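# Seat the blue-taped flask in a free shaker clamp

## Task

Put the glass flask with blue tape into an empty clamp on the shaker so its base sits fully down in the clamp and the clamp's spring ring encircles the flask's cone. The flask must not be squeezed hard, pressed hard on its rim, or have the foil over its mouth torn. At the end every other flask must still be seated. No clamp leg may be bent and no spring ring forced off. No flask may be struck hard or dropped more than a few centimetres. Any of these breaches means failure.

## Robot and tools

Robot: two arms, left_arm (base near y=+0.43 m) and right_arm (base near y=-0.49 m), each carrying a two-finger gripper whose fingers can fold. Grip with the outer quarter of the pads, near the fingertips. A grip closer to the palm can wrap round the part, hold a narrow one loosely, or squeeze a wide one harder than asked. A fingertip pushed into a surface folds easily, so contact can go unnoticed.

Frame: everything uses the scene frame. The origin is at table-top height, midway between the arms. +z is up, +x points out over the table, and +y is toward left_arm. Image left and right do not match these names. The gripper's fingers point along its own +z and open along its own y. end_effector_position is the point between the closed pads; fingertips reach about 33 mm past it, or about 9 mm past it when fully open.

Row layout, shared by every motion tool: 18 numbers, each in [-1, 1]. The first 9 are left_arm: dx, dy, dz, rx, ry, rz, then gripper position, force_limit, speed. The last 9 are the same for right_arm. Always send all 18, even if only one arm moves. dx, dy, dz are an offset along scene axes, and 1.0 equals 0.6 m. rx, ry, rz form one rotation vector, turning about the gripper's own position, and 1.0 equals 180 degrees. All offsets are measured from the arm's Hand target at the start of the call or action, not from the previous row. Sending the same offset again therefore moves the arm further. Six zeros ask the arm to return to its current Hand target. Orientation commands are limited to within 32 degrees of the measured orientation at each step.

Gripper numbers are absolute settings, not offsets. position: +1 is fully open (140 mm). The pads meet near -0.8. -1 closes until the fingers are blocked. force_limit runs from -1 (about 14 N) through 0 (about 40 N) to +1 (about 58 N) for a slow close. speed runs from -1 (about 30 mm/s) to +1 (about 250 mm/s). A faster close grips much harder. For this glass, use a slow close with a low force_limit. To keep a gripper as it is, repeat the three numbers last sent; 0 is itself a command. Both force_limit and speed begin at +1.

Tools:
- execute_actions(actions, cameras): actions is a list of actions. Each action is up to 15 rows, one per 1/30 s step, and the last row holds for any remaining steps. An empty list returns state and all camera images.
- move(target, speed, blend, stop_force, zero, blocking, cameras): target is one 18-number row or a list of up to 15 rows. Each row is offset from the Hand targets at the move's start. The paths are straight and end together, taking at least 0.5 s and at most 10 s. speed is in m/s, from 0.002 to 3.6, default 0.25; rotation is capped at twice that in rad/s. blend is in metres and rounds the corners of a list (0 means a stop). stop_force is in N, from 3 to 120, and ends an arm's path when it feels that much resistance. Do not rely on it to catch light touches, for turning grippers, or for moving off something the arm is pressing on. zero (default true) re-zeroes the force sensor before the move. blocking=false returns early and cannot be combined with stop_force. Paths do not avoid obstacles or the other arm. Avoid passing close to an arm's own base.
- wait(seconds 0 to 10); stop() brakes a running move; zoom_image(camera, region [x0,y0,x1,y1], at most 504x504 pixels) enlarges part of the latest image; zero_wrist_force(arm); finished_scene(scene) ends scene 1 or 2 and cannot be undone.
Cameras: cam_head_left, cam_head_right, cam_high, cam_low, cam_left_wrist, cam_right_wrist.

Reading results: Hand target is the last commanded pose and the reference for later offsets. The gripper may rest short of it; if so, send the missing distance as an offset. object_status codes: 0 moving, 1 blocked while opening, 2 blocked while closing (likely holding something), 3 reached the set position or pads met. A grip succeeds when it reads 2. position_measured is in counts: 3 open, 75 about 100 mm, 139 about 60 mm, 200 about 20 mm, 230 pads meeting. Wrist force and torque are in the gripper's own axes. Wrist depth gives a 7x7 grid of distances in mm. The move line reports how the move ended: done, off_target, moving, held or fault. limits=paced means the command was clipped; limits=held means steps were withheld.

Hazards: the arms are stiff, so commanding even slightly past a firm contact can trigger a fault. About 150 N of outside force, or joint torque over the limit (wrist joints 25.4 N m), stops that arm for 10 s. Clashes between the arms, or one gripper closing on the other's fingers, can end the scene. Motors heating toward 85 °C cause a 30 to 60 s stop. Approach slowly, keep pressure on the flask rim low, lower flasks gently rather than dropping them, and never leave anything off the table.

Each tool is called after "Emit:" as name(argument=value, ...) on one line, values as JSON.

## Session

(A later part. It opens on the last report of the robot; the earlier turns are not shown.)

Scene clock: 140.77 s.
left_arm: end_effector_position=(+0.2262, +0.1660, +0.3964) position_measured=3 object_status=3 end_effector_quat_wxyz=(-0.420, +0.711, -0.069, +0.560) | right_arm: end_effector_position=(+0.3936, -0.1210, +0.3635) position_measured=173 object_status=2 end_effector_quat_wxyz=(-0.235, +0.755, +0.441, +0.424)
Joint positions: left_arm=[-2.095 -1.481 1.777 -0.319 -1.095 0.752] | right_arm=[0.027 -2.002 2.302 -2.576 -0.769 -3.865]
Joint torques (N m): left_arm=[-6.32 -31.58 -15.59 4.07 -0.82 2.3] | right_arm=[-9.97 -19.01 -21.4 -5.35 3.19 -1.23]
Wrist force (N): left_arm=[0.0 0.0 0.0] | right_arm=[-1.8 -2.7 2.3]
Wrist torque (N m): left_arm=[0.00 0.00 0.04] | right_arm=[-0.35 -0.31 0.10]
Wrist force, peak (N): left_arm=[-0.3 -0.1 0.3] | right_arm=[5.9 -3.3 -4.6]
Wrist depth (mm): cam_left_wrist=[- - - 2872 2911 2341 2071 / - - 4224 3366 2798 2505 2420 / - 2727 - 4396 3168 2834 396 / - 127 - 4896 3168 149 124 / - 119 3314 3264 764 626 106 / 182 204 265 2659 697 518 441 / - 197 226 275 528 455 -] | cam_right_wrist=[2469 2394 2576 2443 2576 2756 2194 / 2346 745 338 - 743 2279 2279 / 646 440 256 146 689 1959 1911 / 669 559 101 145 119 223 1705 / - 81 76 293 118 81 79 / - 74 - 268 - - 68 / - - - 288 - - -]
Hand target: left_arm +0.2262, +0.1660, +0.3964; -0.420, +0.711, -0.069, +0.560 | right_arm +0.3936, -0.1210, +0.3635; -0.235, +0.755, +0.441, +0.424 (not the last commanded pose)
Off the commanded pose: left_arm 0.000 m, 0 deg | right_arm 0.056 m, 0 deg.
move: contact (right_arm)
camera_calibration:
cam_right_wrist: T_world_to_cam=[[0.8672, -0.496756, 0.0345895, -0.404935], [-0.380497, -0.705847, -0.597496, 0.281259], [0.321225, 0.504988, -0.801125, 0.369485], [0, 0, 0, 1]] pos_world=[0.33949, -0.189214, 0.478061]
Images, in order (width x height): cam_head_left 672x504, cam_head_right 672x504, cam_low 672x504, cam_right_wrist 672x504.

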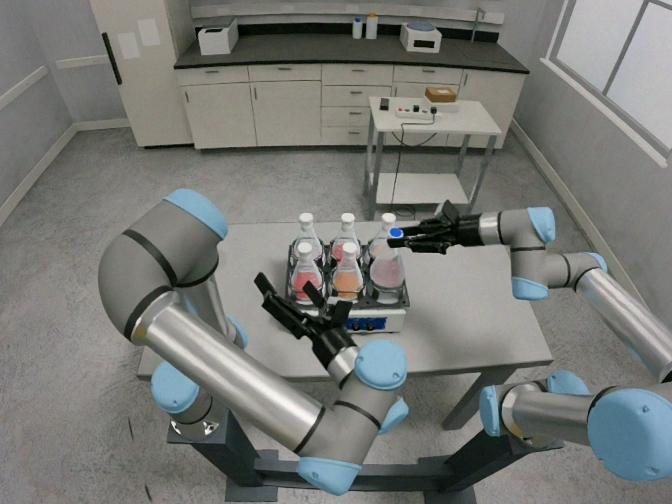

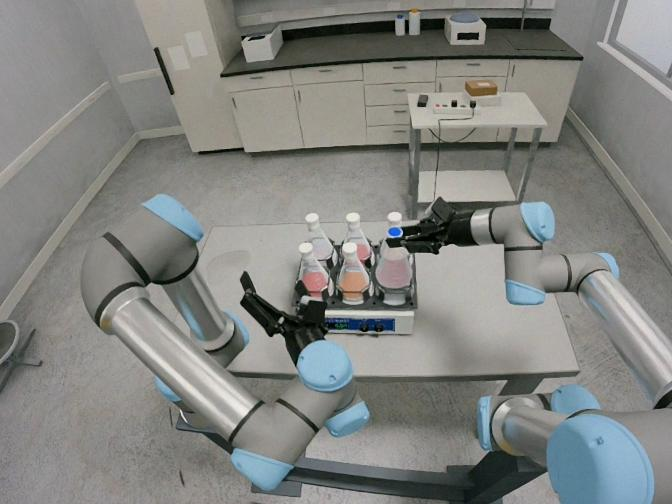

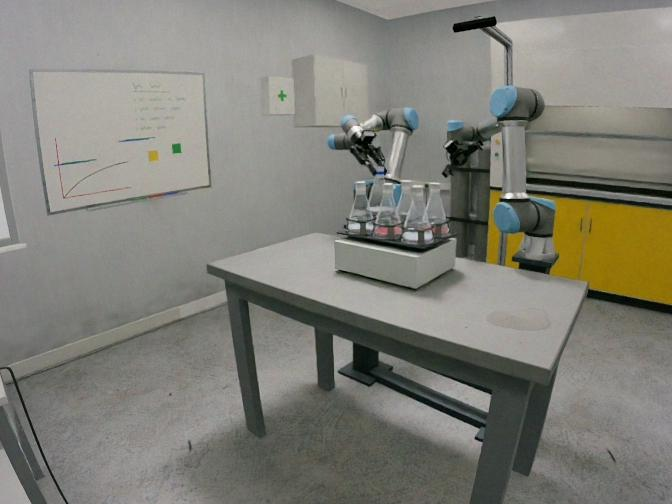

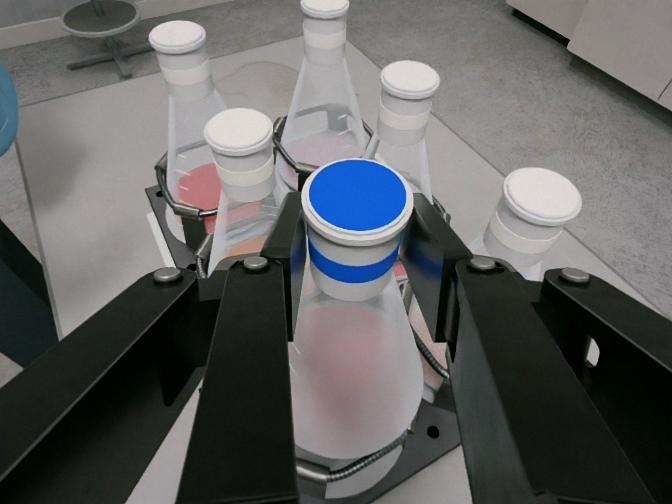

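Emit:
move(target=[[0,0,0,0,0,0,1,1,1,0,0,0.012,0,0,0,-1,-1,-1],[0,0,0,0,0,0,1,1,1,-0.0075,-0.0015,0.012,0,0,0,-1,-1,-1]], speed=0.03, cameras=["cam_right_wrist","cam_head_left","cam_head_right"])

Emit:
zoom_image(camera="cam_head_right", region=[330, 210, 440, 310])

Emit:
zoom_image(camera="cam_head_left", region=[330, 210, 440, 310])

Emit:
zoom_image(camera="cam_right_wrist", region=[170, 250, 504, 504])

Emit:
move(target=[0,0,0,0,0,0,1,1,1,0,0,-0.07,0,0,0,-1,-1,-1], speed=0.02, stop_force=12, cameras=["cam_right_wrist","cam_head_left","cam_head_right","cam_low"])

Emit:
zoom_image(camera="cam_head_right", region=[330, 210, 440, 310])

Emit:
zoom_image(camera="cam_head_left", region=[330, 210, 440, 310])

Emit:
zoom_image(camera="cam_low", region=[310, 150, 470, 270])

Scene clock: 154.87 s.
left_arm: end_effector_position=(+0.2262, +0.1660, +0.3964) position_measured=3 object_status=3 end_effector_quat_wxyz=(-0.420, +0.711, -0.069, +0.560) | right_arm: end_effector_position=(+0.3890, -0.1220, +0.3706) position_measured=173 object_status=2 end_effector_quat_wxyz=(-0.235, +0.755, +0.441, +0.424) end_effector_velocity=(+0.002, +0.000, +0.001) end_effector_angular_velocity=(+0.001, -0.002, +0.000)
Joint positions: left_arm=[-2.095 -1.481 1.777 -0.319 -1.095 0.752] | right_arm=[0.024 -2.024 2.294 -2.543 -0.767 -3.869]
Joint velocities: left_arm=[within noise] | right_arm=[0 0.005 -0.003 -0.004 0 0.001]
Joint torques (N m): left_arm=[-6.26 -32.42 -16.44 4.08 -0.74 2.4] | right_arm=[-3.51 3.87 -36.89 -5.51 2.22 -0.21]
Wrist force (N): left_arm=[-0.2 0.0 0.2] | right_arm=[-1.9 -2.6 2.4]
Wrist torque (N m): left_arm=[0.00 0.04 0.04] | right_arm=[-0.34 -0.32 0.12]
Wrist force, peak (N): left_arm=[-0.1 -0.2 0.4] | right_arm=[-2.1 -3.0 2.5]
Wrist depth (mm): cam_left_wrist=[- 5984 - 2762 2872 2292 2071 / - - - 3474 2627 2564 2176 / - - - - 3590 2951 388 / - 135 - 6528 3264 149 124 / - 127 - 3651 728 608 106 / 182 203 251 2834 624 522 441 / - 196 225 271 529 452 -] | cam_right_wrist=[2548 2418 2633 361 2604 2521 2097 / 2135 - 322 - 304 2301 2215 / - 632 268 146 679 239 1959 / - 420 101 145 119 229 1782 / - 81 76 291 118 81 79 / - 74 - 268 - - 68 / - - - 263 - - -]
Hand target: left_arm +0.2262, +0.1660, +0.3964; -0.420, +0.711, -0.069, +0.560 | right_arm +0.3891, -0.1219, +0.3707; -0.235, +0.755, +0.441, +0.424
Off the commanded pose: left_arm 0.000 m, 0 deg | right_arm 0.000 m, 0 deg.
move: done
camera_calibration:
cam_right_wrist: T_world_to_cam=[[0.867198, -0.496769, 0.0344674, -0.401584], [-0.3806, -0.705856, -0.59742, 0.283172], [0.321109, 0.504963, -0.801187, 0.37725], [0, 0, 0, 1]] pos_world=[0.33489, -0.190114, 0.485262]
Images, in order (width x height): cam_head_left 672x504, cam_head_right 672x504, cam_right_wrist 672x504.

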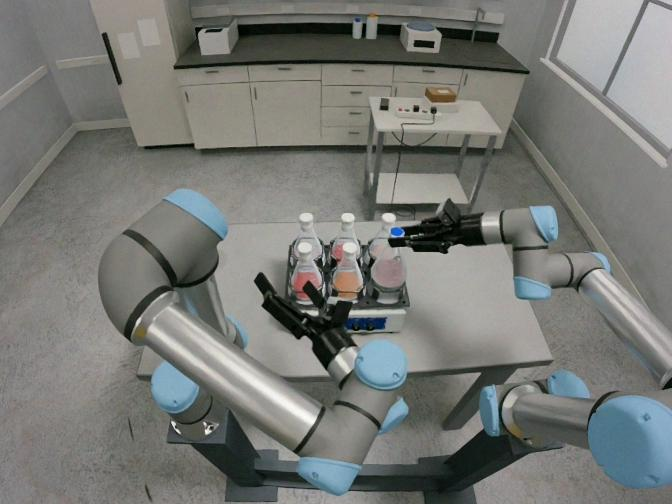

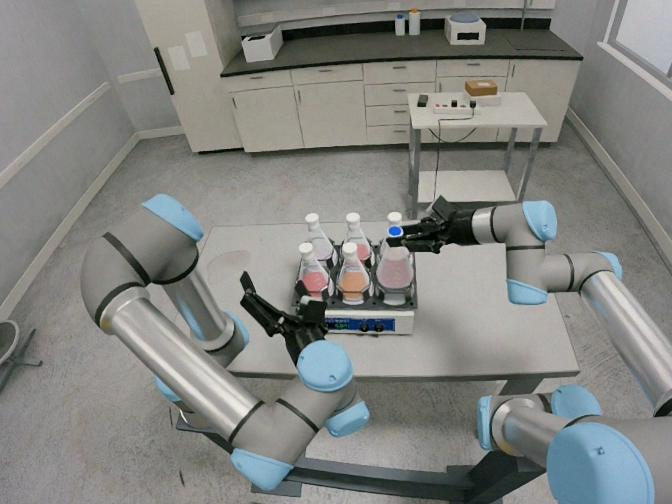

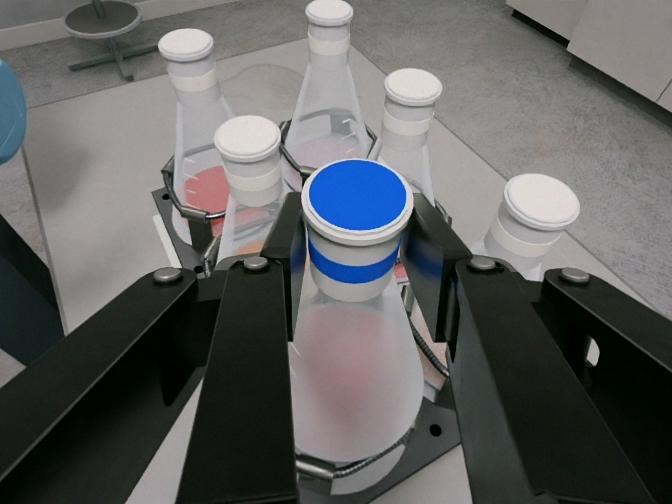

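Scaled by 4.582 from the camera's 672x504 image, which has a finer 960x720 frame.

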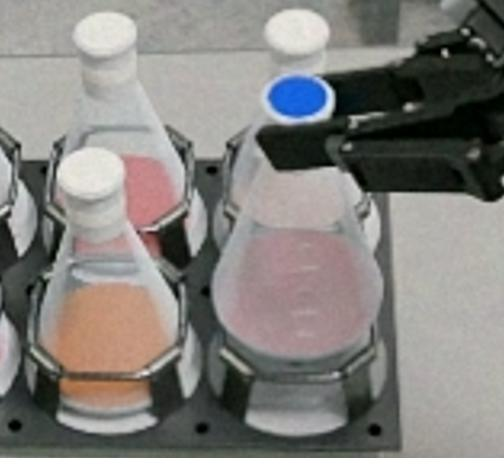

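Scaled by 4.582 from the camera's 672x504 image, which has a finer 960x720 frame.

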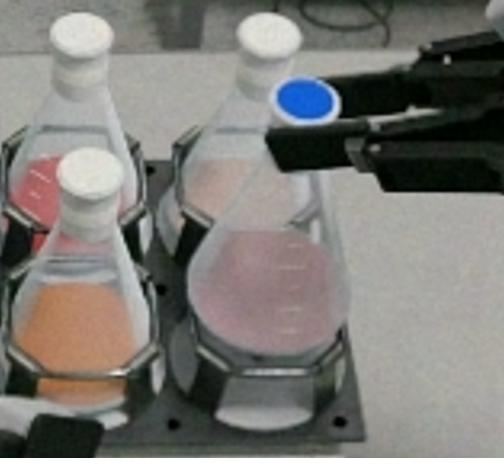

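Scaled by 1.509 from the camera's 672x504 image, which has a finer 960x720 frame.

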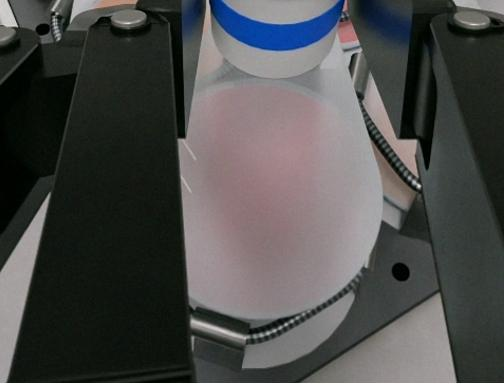

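Scene clock: 157.30 s.
left_arm: end_effector_position=(+0.2262, +0.1660, +0.3964) position_measured=3 object_status=3 end_effector_quat_wxyz=(-0.420, +0.711, -0.069, +0.560) | right_arm: end_effector_position=(+0.3891, -0.1220, +0.3446) position_measured=174 object_status=2 end_effector_quat_wxyz=(-0.235, +0.755, +0.441, +0.424)
Joint positions: left_arm=[-2.095 -1.481 1.777 -0.319 -1.095 0.752] | right_arm=[0.024 -1.998 2.35 -2.626 -0.767 -3.869]
Joint torques (N m): left_arm=[-6.18 -31.38 -15.84 4.07 -0.93 2.55] | right_arm=[7.16 -16.16 -32.91 -4.19 -1.28 0.11]
Wrist force (N): left_arm=[0.1 -0.2 0.3] | right_arm=[3.7 -4.7 -1.5]
Wrist torque (N m): left_arm=[-0.04 -0.01 0.04] | right_arm=[-0.27 -0.21 0.20]
Wrist force, peak (N): left_arm=[-0.3 -0.2 0.1] | right_arm=[10.0 -7.4 -7.4]
Wrist depth (mm): cam_left_wrist=[- - 3847 2798 2911 2267 2071 / 3168 3168 5523 3168 2992 2476 2176 / 2727 3077 3917 3215 3366 2798 394 / - 127 3779 4142 3122 149 124 / - 119 - 3474 761 598 106 / 182 204 249 2595 690 518 - / - 197 226 275 529 454 -] | cam_right_wrist=[2418 2215 2576 852 2693 2576 2135 / - - 231 485 716 2301 2154 / 1623 412 376 132 497 209 1837 / - 400 101 131 123 228 1705 / - 80 76 277 116 81 79 / - 74 - 257 - - 67 / - - - 247 - - -]
Hand target: left_arm +0.2262, +0.1660, +0.3964; -0.420, +0.711, -0.069, +0.560 | right_arm +0.3891, -0.1220, +0.3446; -0.235, +0.755, +0.441, +0.424 (not the last commanded pose)
Off the commanded pose: left_arm 0.000 m, 0 deg | right_arm 0.016 m, 0 deg.
move: contact (right_arm)
camera_calibration:
cam_right_wrist: T_world_to_cam=[[0.867172, -0.496801, 0.0346587, -0.40086], [-0.380485, -0.705828, -0.597526, 0.267692], [0.321315, 0.504971, -0.8011, 0.356279], [0, 0, 0, 1]] pos_world=[0.33499, -0.190114, 0.459261]
Images, in order (width x height): cam_head_left 672x504, cam_head_right 672x504, cam_low 672x504, cam_right_wrist 672x504.

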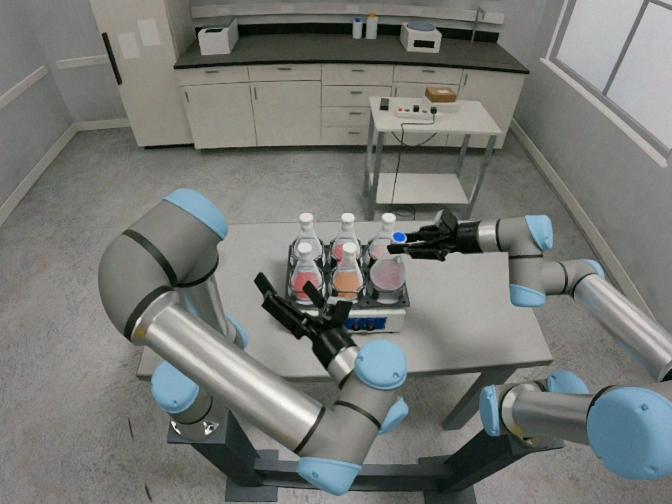

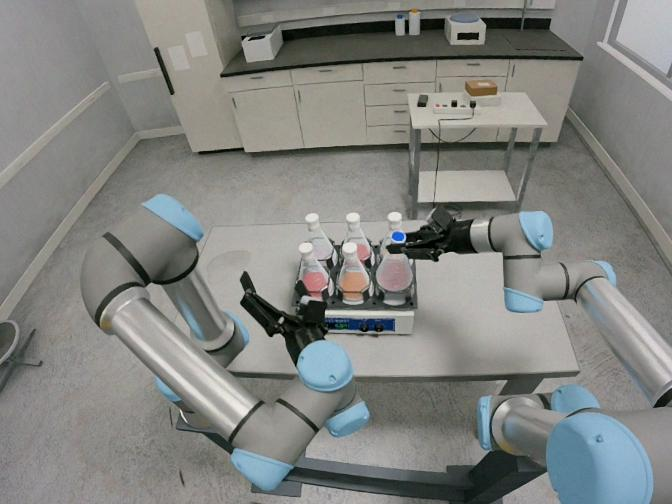

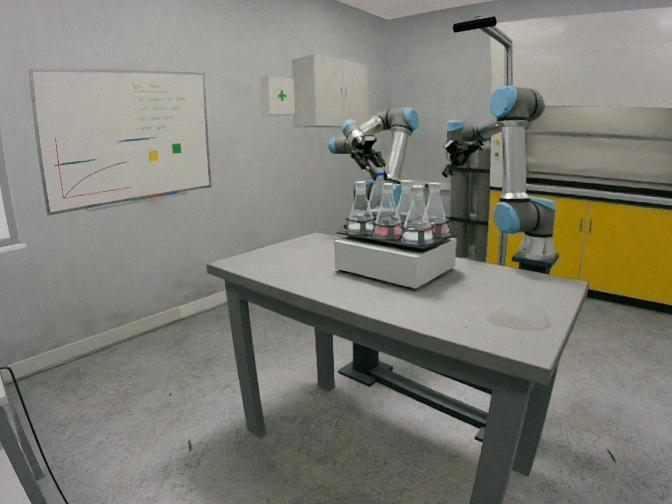

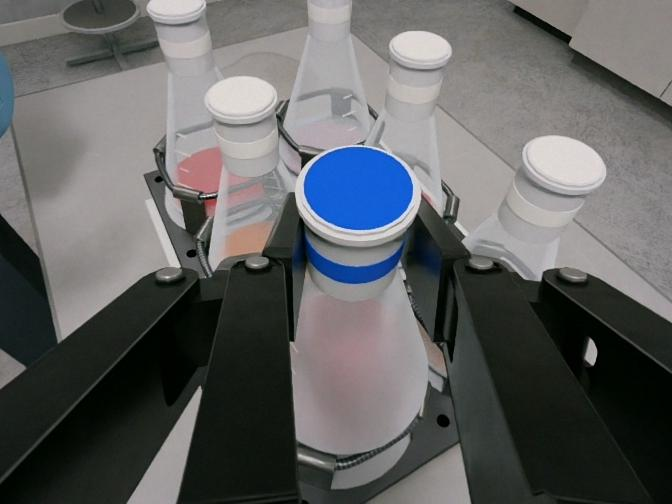

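Scaled by 4.582 from the camera's 672x504 image, which has a finer 960x720 frame.

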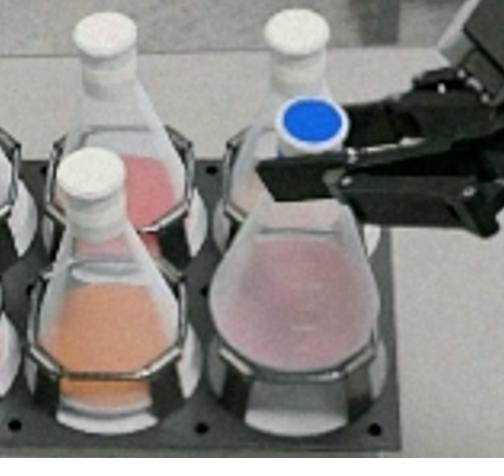

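Scaled by 4.582 from the camera's 672x504 image, which has a finer 960x720 frame.

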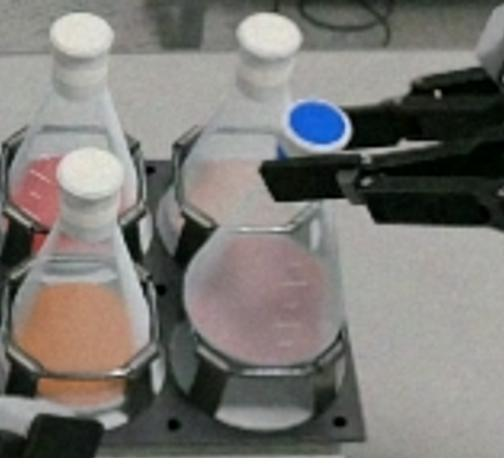

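Scaled by 3.150 from the camera's 672x504 image, which has a finer 960x720 frame.

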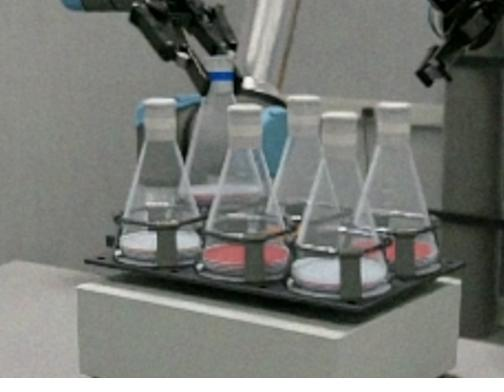

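Emit:
move(target=[0,0,0,0,0,0,1,1,1,0.005,0.011,0,0,0,0,-1,-1,-1], speed=0.02, cameras=["cam_right_wrist","cam_head_left","cam_head_right","cam_high"])

Emit:
zoom_image(camera="cam_head_right", region=[330, 210, 440, 310])

Emit:
zoom_image(camera="cam_head_left", region=[330, 210, 440, 310])

Emit:
zoom_image(camera="cam_high", region=[250, 70, 370, 210])

Emit:
zoom_image(camera="cam_right_wrist", region=[170, 130, 504, 504])

Scene clock: 167.50 s.
left_arm: end_effector_position=(+0.2262, +0.1660, +0.3964) position_measured=3 object_status=3 end_effector_quat_wxyz=(-0.420, +0.711, -0.069, +0.560) | right_arm: end_effector_position=(+0.3922, -0.1153, +0.3446) position_measured=174 object_status=2 end_effector_quat_wxyz=(-0.235, +0.755, +0.441, +0.424)
Joint positions: left_arm=[-2.095 -1.481 1.777 -0.319 -1.095 0.752] | right_arm=[0.048 -1.973 2.341 -2.66 -0.783 -3.842]
Joint torques (N m): left_arm=[-6.54 -31.78 -16.03 3.98 -0.76 2.23] | right_arm=[-9.03 -20.24 -21.82 -1.8 2.4 -1.47]
Wrist force (N): left_arm=[-0.1 0.0 0.1] | right_arm=[-0.1 -3.0 1.0]
Wrist torque (N m): left_arm=[0.01 0.01 0.04] | right_arm=[-0.38 -0.20 0.01]
Wrist force, peak (N): left_arm=[0.3 -0.1 0.1] | right_arm=[3.6 -4.4 -3.3]
Wrist depth (mm): cam_left_wrist=[- - - 2911 2951 2316 2071 / 2727 - - 3168 2798 2595 2267 / 2476 - 4583 4583 3419 2727 397 / - 127 - 4142 3034 149 124 / - 202 3264 3474 778 573 107 / 181 204 250 2727 635 527 - / - 197 225 274 528 457 -] | cam_right_wrist=[2521 302 2693 840 2693 2576 2194 / 712 - 230 481 283 2135 2279 / 651 404 360 130 131 203 1896 / - - 101 121 119 220 1681 / - 80 76 151 116 81 79 / - 74 - - - - 67 / - - - 243 - - -]
Hand target: left_arm +0.2262, +0.1660, +0.3964; -0.420, +0.711, -0.069, +0.560 | right_arm +0.3921, -0.1154, +0.3446; -0.235, +0.755, +0.441, +0.424
Off the commanded pose: left_arm 0.000 m, 0 deg | right_arm 0.000 m, 0 deg.
move: done
camera_calibration:
cam_right_wrist: T_world_to_cam=[[0.867222, -0.496717, 0.0346188, -0.400116], [-0.38047, -0.705904, -0.597446, 0.273507], [0.321199, 0.504947, -0.801161, 0.351994], [0, 0, 0, 1]] pos_world=[0.33799, -0.183414, 0.459261]
Images, in order (width x height): cam_head_left 672x504, cam_head_right 672x504, cam_high 672x504, cam_right_wrist 672x504.

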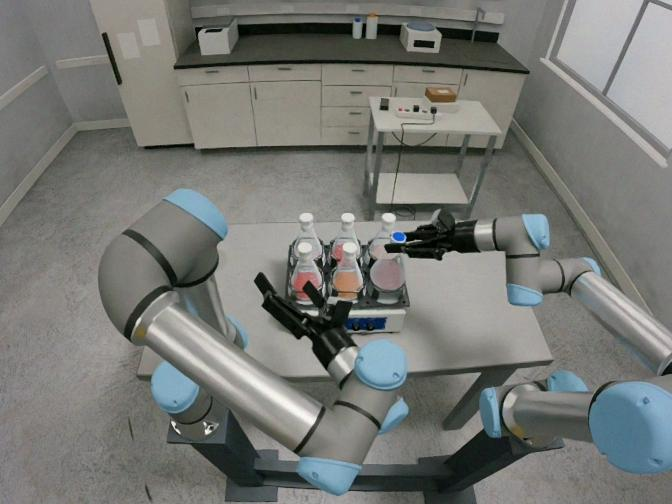

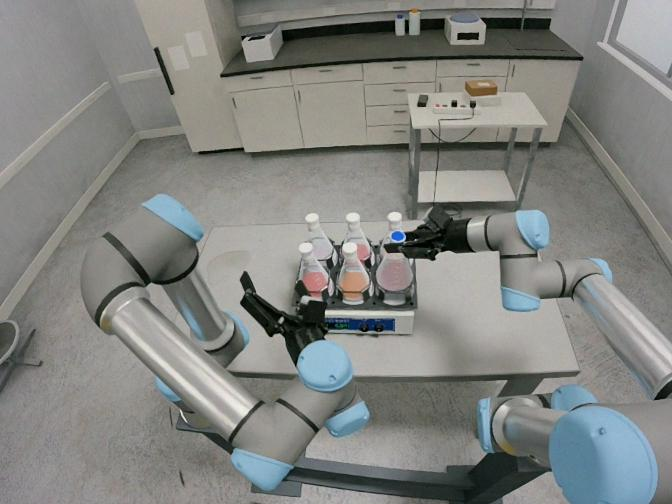

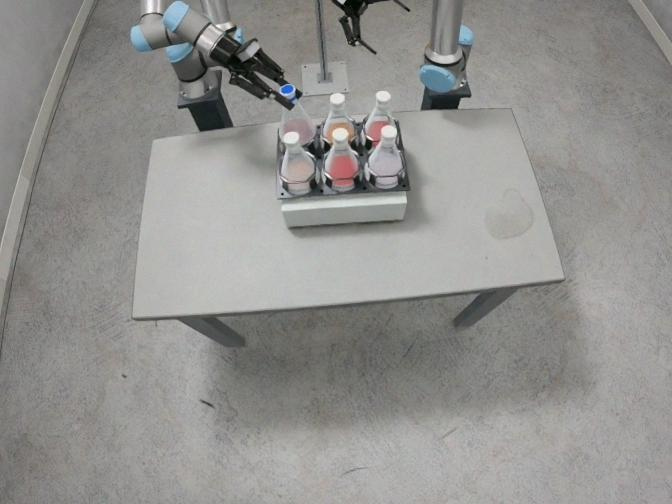

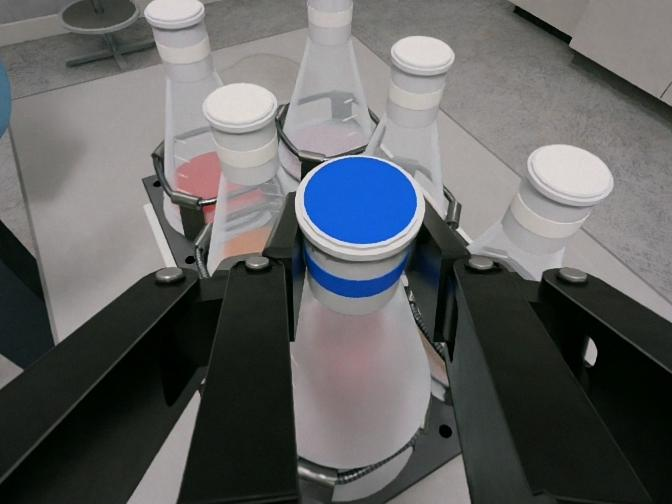

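Scaled by 4.582 from the camera's 672x504 image, which has a finer 960x720 frame.

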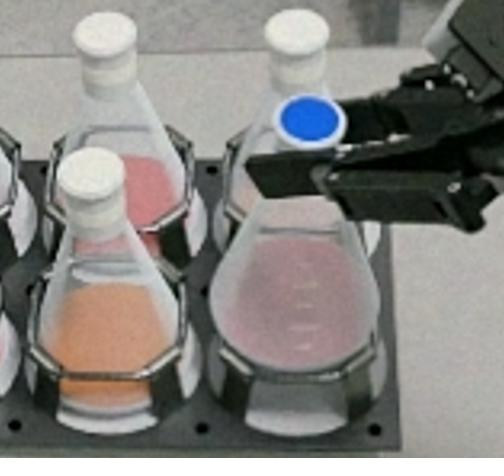

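Scaled by 4.582 from the camera's 672x504 image, which has a finer 960x720 frame.

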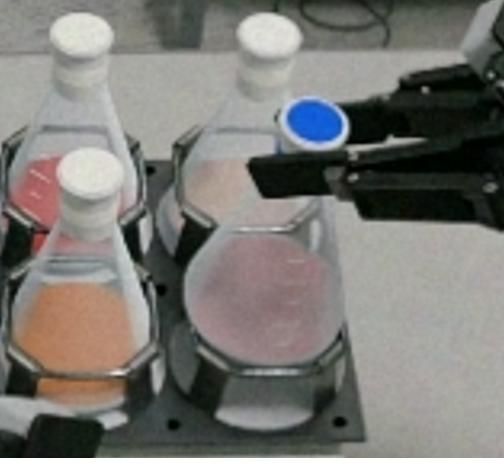

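Scaled by 3.600 from the camera's 672x504 image, which has a finer 960x720 frame.

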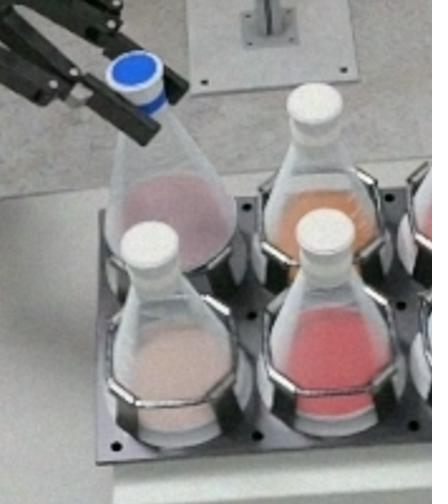

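Scaled by 1.348 from the camera's 672x504 image, which has a finer 960x720 frame.

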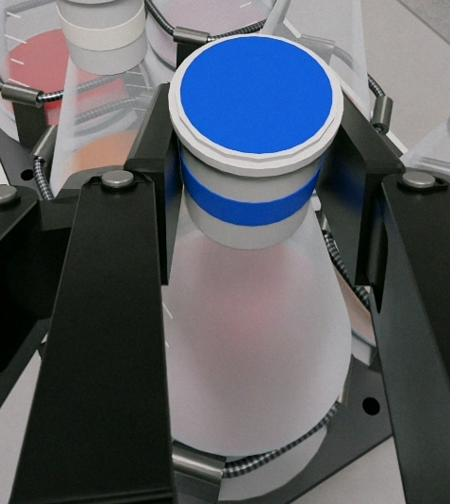

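Emit:
execute_actions(actions=[[[0,0,0,0,0,0,1,1,1,0,0,0,0,0,0,-0.97,-0.5,-1]],[[0,0,0,0,0,0,1,1,1,0,0,0,0,0,0,-0.97,-0.5,-1]],[[0,0,0,0,0,0,1,1,1,0,0,0,0,0,0,-0.97,-0.5,-1]]])

Emit:
move(target=[0,0,0,0,0,0,1,1,1,0.004,0.01,0,0,0,0,-0.97,-0.5,-1], speed=0.02, cameras=["cam_right_wrist","cam_head_left","cam_head_right","cam_low"])

Emit:
zoom_image(camera="cam_head_right", region=[330, 210, 440, 310])

Emit:
zoom_image(camera="cam_head_left", region=[330, 210, 440, 310])

Emit:
zoom_image(camera="cam_low", region=[310, 150, 470, 270])

Emit:
zoom_image(camera="cam_right_wrist", region=[170, 130, 504, 504])

Scene clock: 183.67 s.
left_arm: end_effector_position=(+0.2262, +0.1660, +0.3964) position_measured=3 object_status=3 end_effector_quat_wxyz=(-0.420, +0.711, -0.069, +0.560) | right_arm: end_effector_position=(+0.3921, -0.1154, +0.3446) position_measured=178 object_status=2 end_effector_quat_wxyz=(-0.235, +0.755, +0.441, +0.424)
Joint positions: left_arm=[-2.095 -1.481 1.777 -0.319 -1.095 0.752] | right_arm=[0.048 -1.973 2.341 -2.66 -0.782 -3.843]
Joint torques (N m): left_arm=[-6.44 -31.2 -15.73 4.04 -0.75 2.32] | right_arm=[-12.56 -19.36 -22.17 -2.95 0.22 -1.6]
Wrist force (N): left_arm=[0.0 -0.1 0.2] | right_arm=[-0.2 -3.4 1.1]
Wrist torque (N m): left_arm=[-0.01 0.00 0.03] | right_arm=[-0.26 -0.23 0.10]
Wrist force, peak (N): left_arm=[0.1 -0.3 0.1] | right_arm=[-0.1 -3.9 1.1]
Wrist depth (mm): cam_left_wrist=[- 3314 2367 2727 2951 2292 2133 / - 3989 5984 4064 2872 2505 2221 / - 2911 - - 3419 2762 397 / - 135 5254 4396 3264 149 124 / - 216 2951 3590 751 615 106 / 181 203 2762 2659 645 539 - / - 197 226 276 527 454 -] | cam_right_wrist=[2154 2174 2663 834 2693 2548 2154 / 734 - 224 480 712 2135 2135 / 637 410 365 130 629 205 1896 / 572 - 101 121 121 225 1705 / - 80 76 154 113 85 76 / - 72 - 261 - - 69 / - - - 242 - - -]
Hand target: left_arm +0.2262, +0.1660, +0.3964; -0.420, +0.711, -0.069, +0.560 | right_arm +0.3921, -0.1154, +0.3446; -0.235, +0.755, +0.441, +0.424
Off the commanded pose: left_arm 0.000 m, 0 deg | right_arm 0.000 m, 0 deg.
Step readings (end_effector_position of left_arm | right_arm):
0: (+0.2262, +0.1660, +0.3964) | (+0.3921, -0.1154, +0.3446)
1: (+0.2262, +0.1660, +0.3964) | (+0.3921, -0.1154, +0.3446)
2: (+0.2262, +0.1660, +0.3964) | (+0.3921, -0.1154, +0.3446)
4: (+0.2262, +0.1660, +0.3964) | (+0.3921, -0.1154, +0.3446)
8: (+0.2262, +0.1660, +0.3964) | (+0.3921, -0.1154, +0.3446)
15: (+0.2262, +0.1660, +0.3964) | (+0.3921, -0.1154, +0.3446)
16: (+0.2262, +0.1660, +0.3964) | (+0.3921, -0.1154, +0.3446)
17: (+0.2262, +0.1660, +0.3964) | (+0.3921, -0.1154, +0.3446)
19: (+0.2262, +0.1660, +0.3964) | (+0.3921, -0.1154, +0.3446)
23: (+0.2262, +0.1660, +0.3964) | (+0.3921, -0.1154, +0.3446)
30: (+0.2262, +0.1660, +0.3964) | (+0.3921, -0.1154, +0.3446)
31: (+0.2262, +0.1660, +0.3964) | (+0.3921, -0.1154, +0.3446)
32: (+0.2262, +0.1660, +0.3964) | (+0.3921, -0.1154, +0.3446)
34: (+0.2262, +0.1660, +0.3964) | (+0.3921, -0.1154, +0.3446)
38: (+0.2262, +0.1660, +0.3964) | (+0.3921, -0.1154, +0.3446)
45: (+0.2262, +0.1660, +0.3964) | (+0.3921, -0.1154, +0.3446)

Scene clock: 184.40 s.
left_arm: end_effector_position=(+0.2262, +0.1660, +0.3964) position_measured=3 object_status=3 end_effector_quat_wxyz=(-0.420, +0.711, -0.069, +0.560) | right_arm: end_effector_position=(+0.3946, -0.1093, +0.3446) position_measured=178 object_status=2 end_effector_quat_wxyz=(-0.235, +0.755, +0.441, +0.424)
Joint positions: left_arm=[-2.095 -1.481 1.777 -0.319 -1.095 0.752] | right_arm=[0.07 -1.951 2.332 -2.689 -0.797 -3.82]
Joint torques (N m): left_arm=[-6.72 -31.48 -16.31 4.2 -0.74 2.28] | right_arm=[-7.51 -13.52 -19.63 0.15 1.33 -1.11]
Wrist force (N): left_arm=[0.0 0.0 -0.1] | right_arm=[6.2 -2.9 -6.7]
Wrist torque (N m): left_arm=[0.00 -0.01 0.04] | right_arm=[-0.50 -0.30 -0.06]
Wrist force, peak (N): left_arm=[-0.1 -0.3 0.0] | right_arm=[6.5 -2.8 -6.9]
Wrist depth (mm): cam_left_wrist=[- - 2595 2762 2872 2292 2112 / - - - 5009 2762 2564 2221 / - 2992 - - 3419 2798 400 / - 127 - 3779 3215 149 124 / - 137 2727 3366 786 619 107 / 182 203 241 2727 639 518 443 / - 197 225 270 527 453 -] | cam_right_wrist=[2548 295 2633 337 2788 2576 2174 / 2215 705 224 - 286 2346 2174 / 630 603 357 129 390 210 1837 / 572 549 101 119 119 215 1657 / - 81 76 142 113 85 77 / - 73 - 258 - - 69 / - - - - - - -]
Hand target: left_arm +0.2262, +0.1660, +0.3964; -0.420, +0.711, -0.069, +0.560 | right_arm +0.3945, -0.1094, +0.3446; -0.235, +0.755, +0.441, +0.424
Off the commanded pose: left_arm 0.000 m, 0 deg | right_arm 0.000 m, 0 deg.
move: done
camera_calibration:
cam_right_wrist: T_world_to_cam=[[0.867172, -0.496801, 0.0346587, -0.399233], [-0.380485, -0.705828, -0.597526, 0.278711], [0.321315, 0.504971, -0.8011, 0.348131], [0, 0, 0, 1]] pos_world=[0.34039, -0.177414, 0.459261]
Images, in order (width x height): cam_head_left 672x504, cam_head_right 672x504, cam_low 672x504, cam_right_wrist 672x504.

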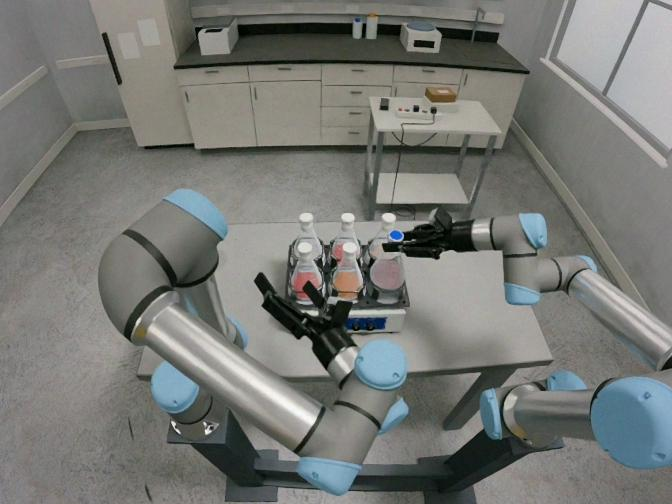

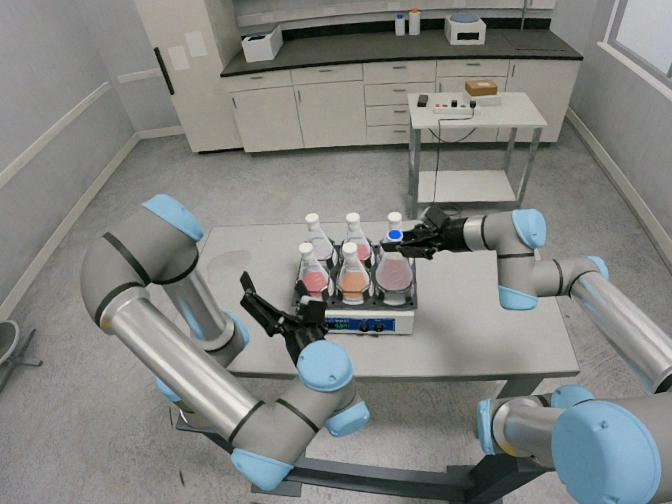

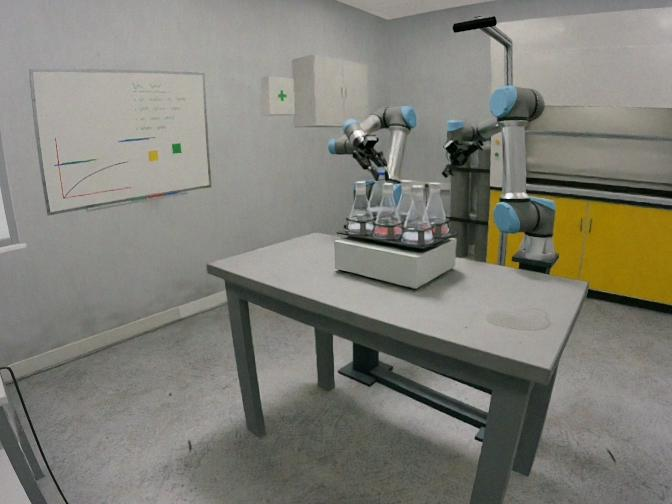

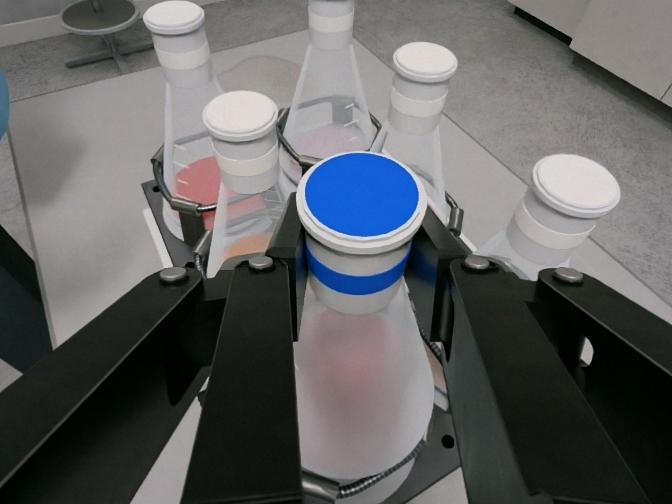

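Scaled by 4.582 from the camera's 672x504 image, which has a finer 960x720 frame.

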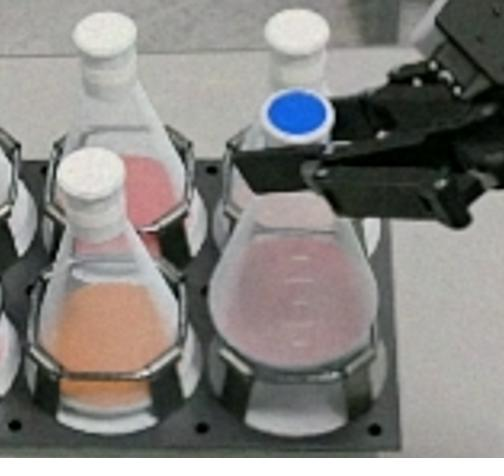

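Scaled by 4.582 from the camera's 672x504 image, which has a finer 960x720 frame.

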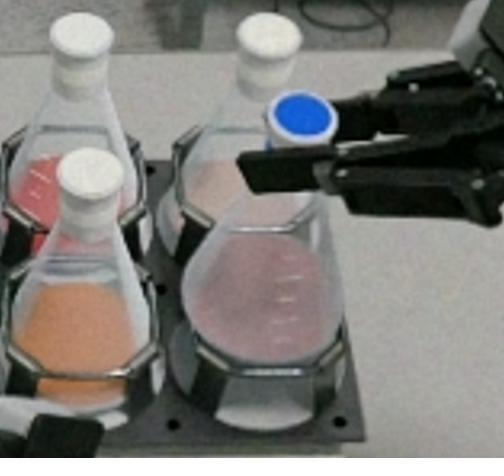

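Scaled by 3.150 from the camera's 672x504 image, which has a finer 960x720 frame.

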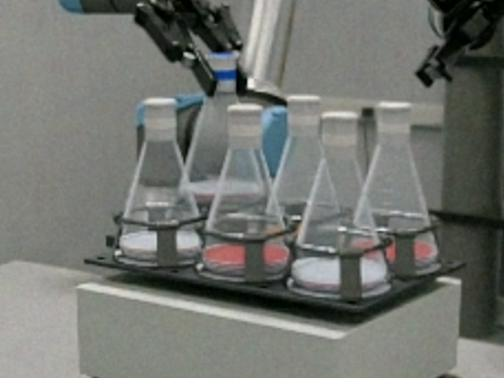

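Scaled by 1.348 from the camera's 672x504 image, which has a finer 960x720 frame.

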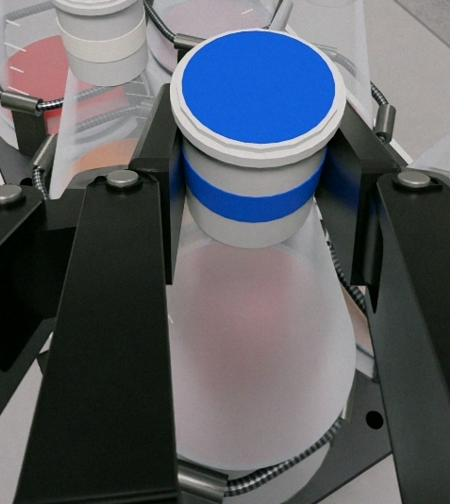

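Emit:
move(target=[0,0,0,0,0,0,1,1,1,0,-0.003,-0.02,0,0,0,-0.97,-0.5,-1], speed=0.015, stop_force=20, cameras=["cam_right_wrist","cam_head_left","cam_head_right","cam_low"])

Emit:
zoom_image(camera="cam_head_right", region=[330, 210, 440, 310])

Emit:
zoom_image(camera="cam_head_left", region=[330, 210, 440, 310])

Emit:
zoom_image(camera="cam_low", region=[310, 150, 470, 270])

Emit:
zoom_image(camera="cam_right_wrist", region=[170, 130, 504, 504])

Scene clock: 190.27 s.
left_arm: end_effector_position=(+0.2262, +0.1660, +0.3964) position_measured=3 object_status=3 end_effector_quat_wxyz=(-0.420, +0.711, -0.069, +0.560) | right_arm: end_effector_position=(+0.3945, -0.1112, +0.3326) position_measured=182 object_status=2 end_effector_quat_wxyz=(-0.235, +0.755, +0.441, +0.424)
Joint positions: left_arm=[-2.095 -1.481 1.777 -0.319 -1.095 0.752] | right_arm=[0.063 -1.941 2.358 -2.721 -0.792 -3.827]
Joint torques (N m): left_arm=[-6.65 -31.44 -16.93 4.07 -0.73 2.3] | right_arm=[4.68 -14.44 -28.72 0.07 -3.09 1.59]
Wrist force (N): left_arm=[-0.2 -0.1 0.1] | right_arm=[10.8 -6.9 -3.0]
Wrist torque (N m): left_arm=[-0.01 0.03 0.03] | right_arm=[-0.36 -0.28 0.21]
Wrist force, peak (N): left_arm=[-0.3 0.3 0.0] | right_arm=[17.0 -4.9 -19.0]
Wrist depth (mm): cam_left_wrist=[- 3314 3366 2834 3122 2198 1995 / 3215 3168 - 3366 2834 2476 2154 / 2595 - - 3989 3264 2762 397 / - 128 4142 3917 2951 149 124 / - 127 - 3531 - 610 106 / 182 204 251 2798 697 518 440 / - 197 226 273 531 454 -] | cam_right_wrist=[2257 288 2821 332 2663 2469 2236 / 769 - 215 444 685 2215 2154 / 611 392 360 113 449 194 1795 / 556 376 118 106 119 208 1646 / - 75 115 121 258 107 92 / - - 304 240 255 - 62 / - - 298 231 395 - -]
Hand target: left_arm +0.2262, +0.1660, +0.3964; -0.420, +0.711, -0.069, +0.560 | right_arm +0.3945, -0.1112, +0.3326; -0.235, +0.755, +0.441, +0.424
Off the commanded pose: left_arm 0.000 m, 0 deg | right_arm 0.000 m, 0 deg.
move: done
camera_calibration:
cam_right_wrist: T_world_to_cam=[[0.867172, -0.496801, 0.0346587, -0.399761], [-0.380485, -0.705828, -0.597526, 0.270199], [0.321315, 0.504971, -0.8011, 0.339477], [0, 0, 0, 1]] pos_world=[0.34039, -0.179314, 0.447261]
Images, in order (width x height): cam_head_left 672x504, cam_head_right 672x504, cam_low 672x504, cam_right_wrist 672x504.

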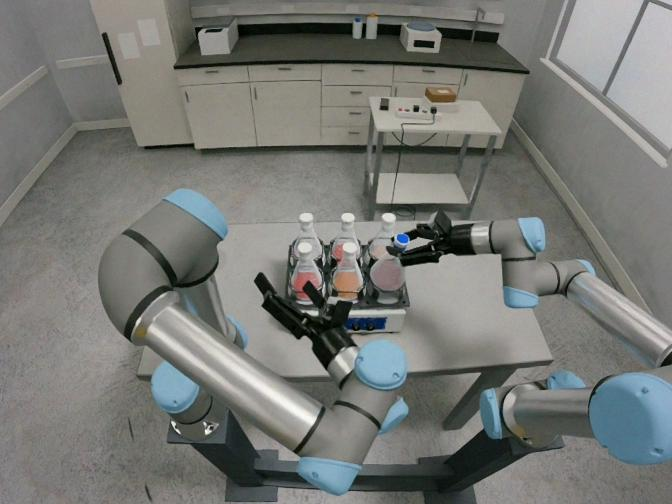

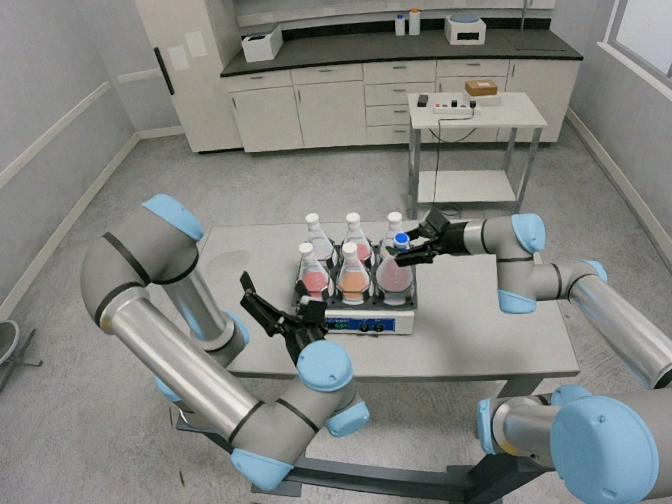

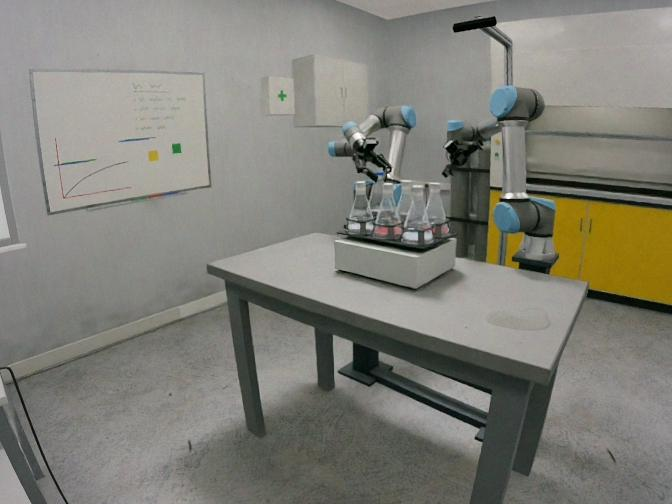

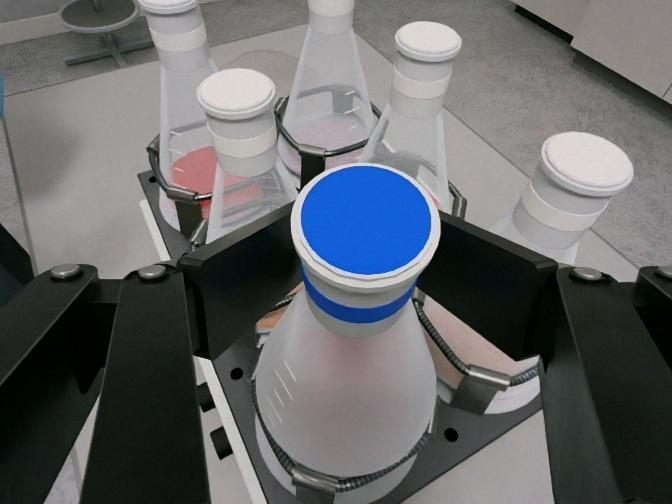

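Scaled by 4.582 from the camera's 672x504 image, which has a finer 960x720 frame.

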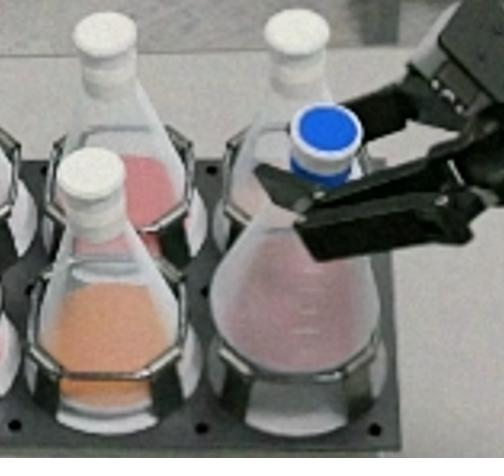

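Scaled by 4.582 from the camera's 672x504 image, which has a finer 960x720 frame.

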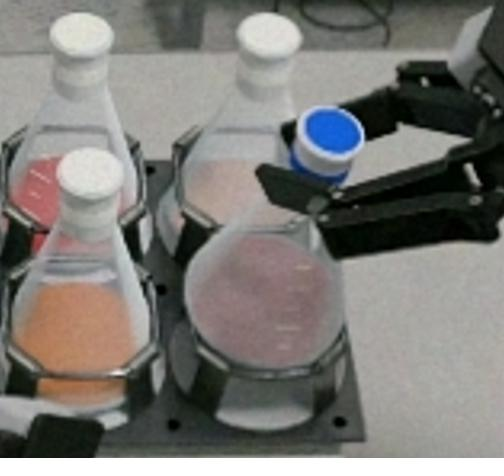

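Scaled by 3.150 from the camera's 672x504 image, which has a finer 960x720 frame.

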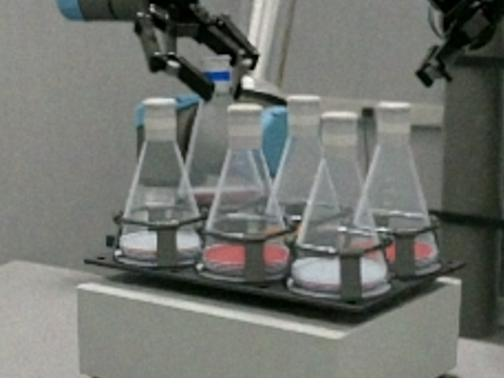

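Scaled by 1.348 from the camera's 672x504 image, which has a finer 960x720 frame.

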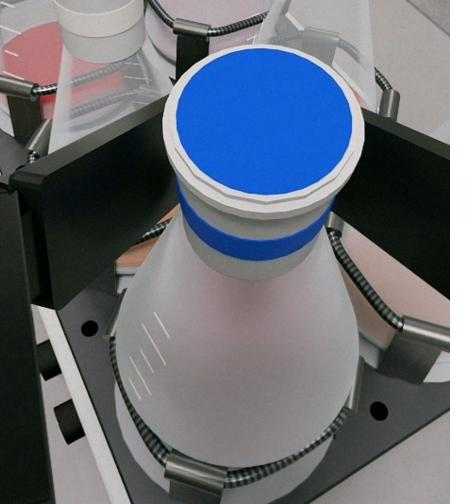

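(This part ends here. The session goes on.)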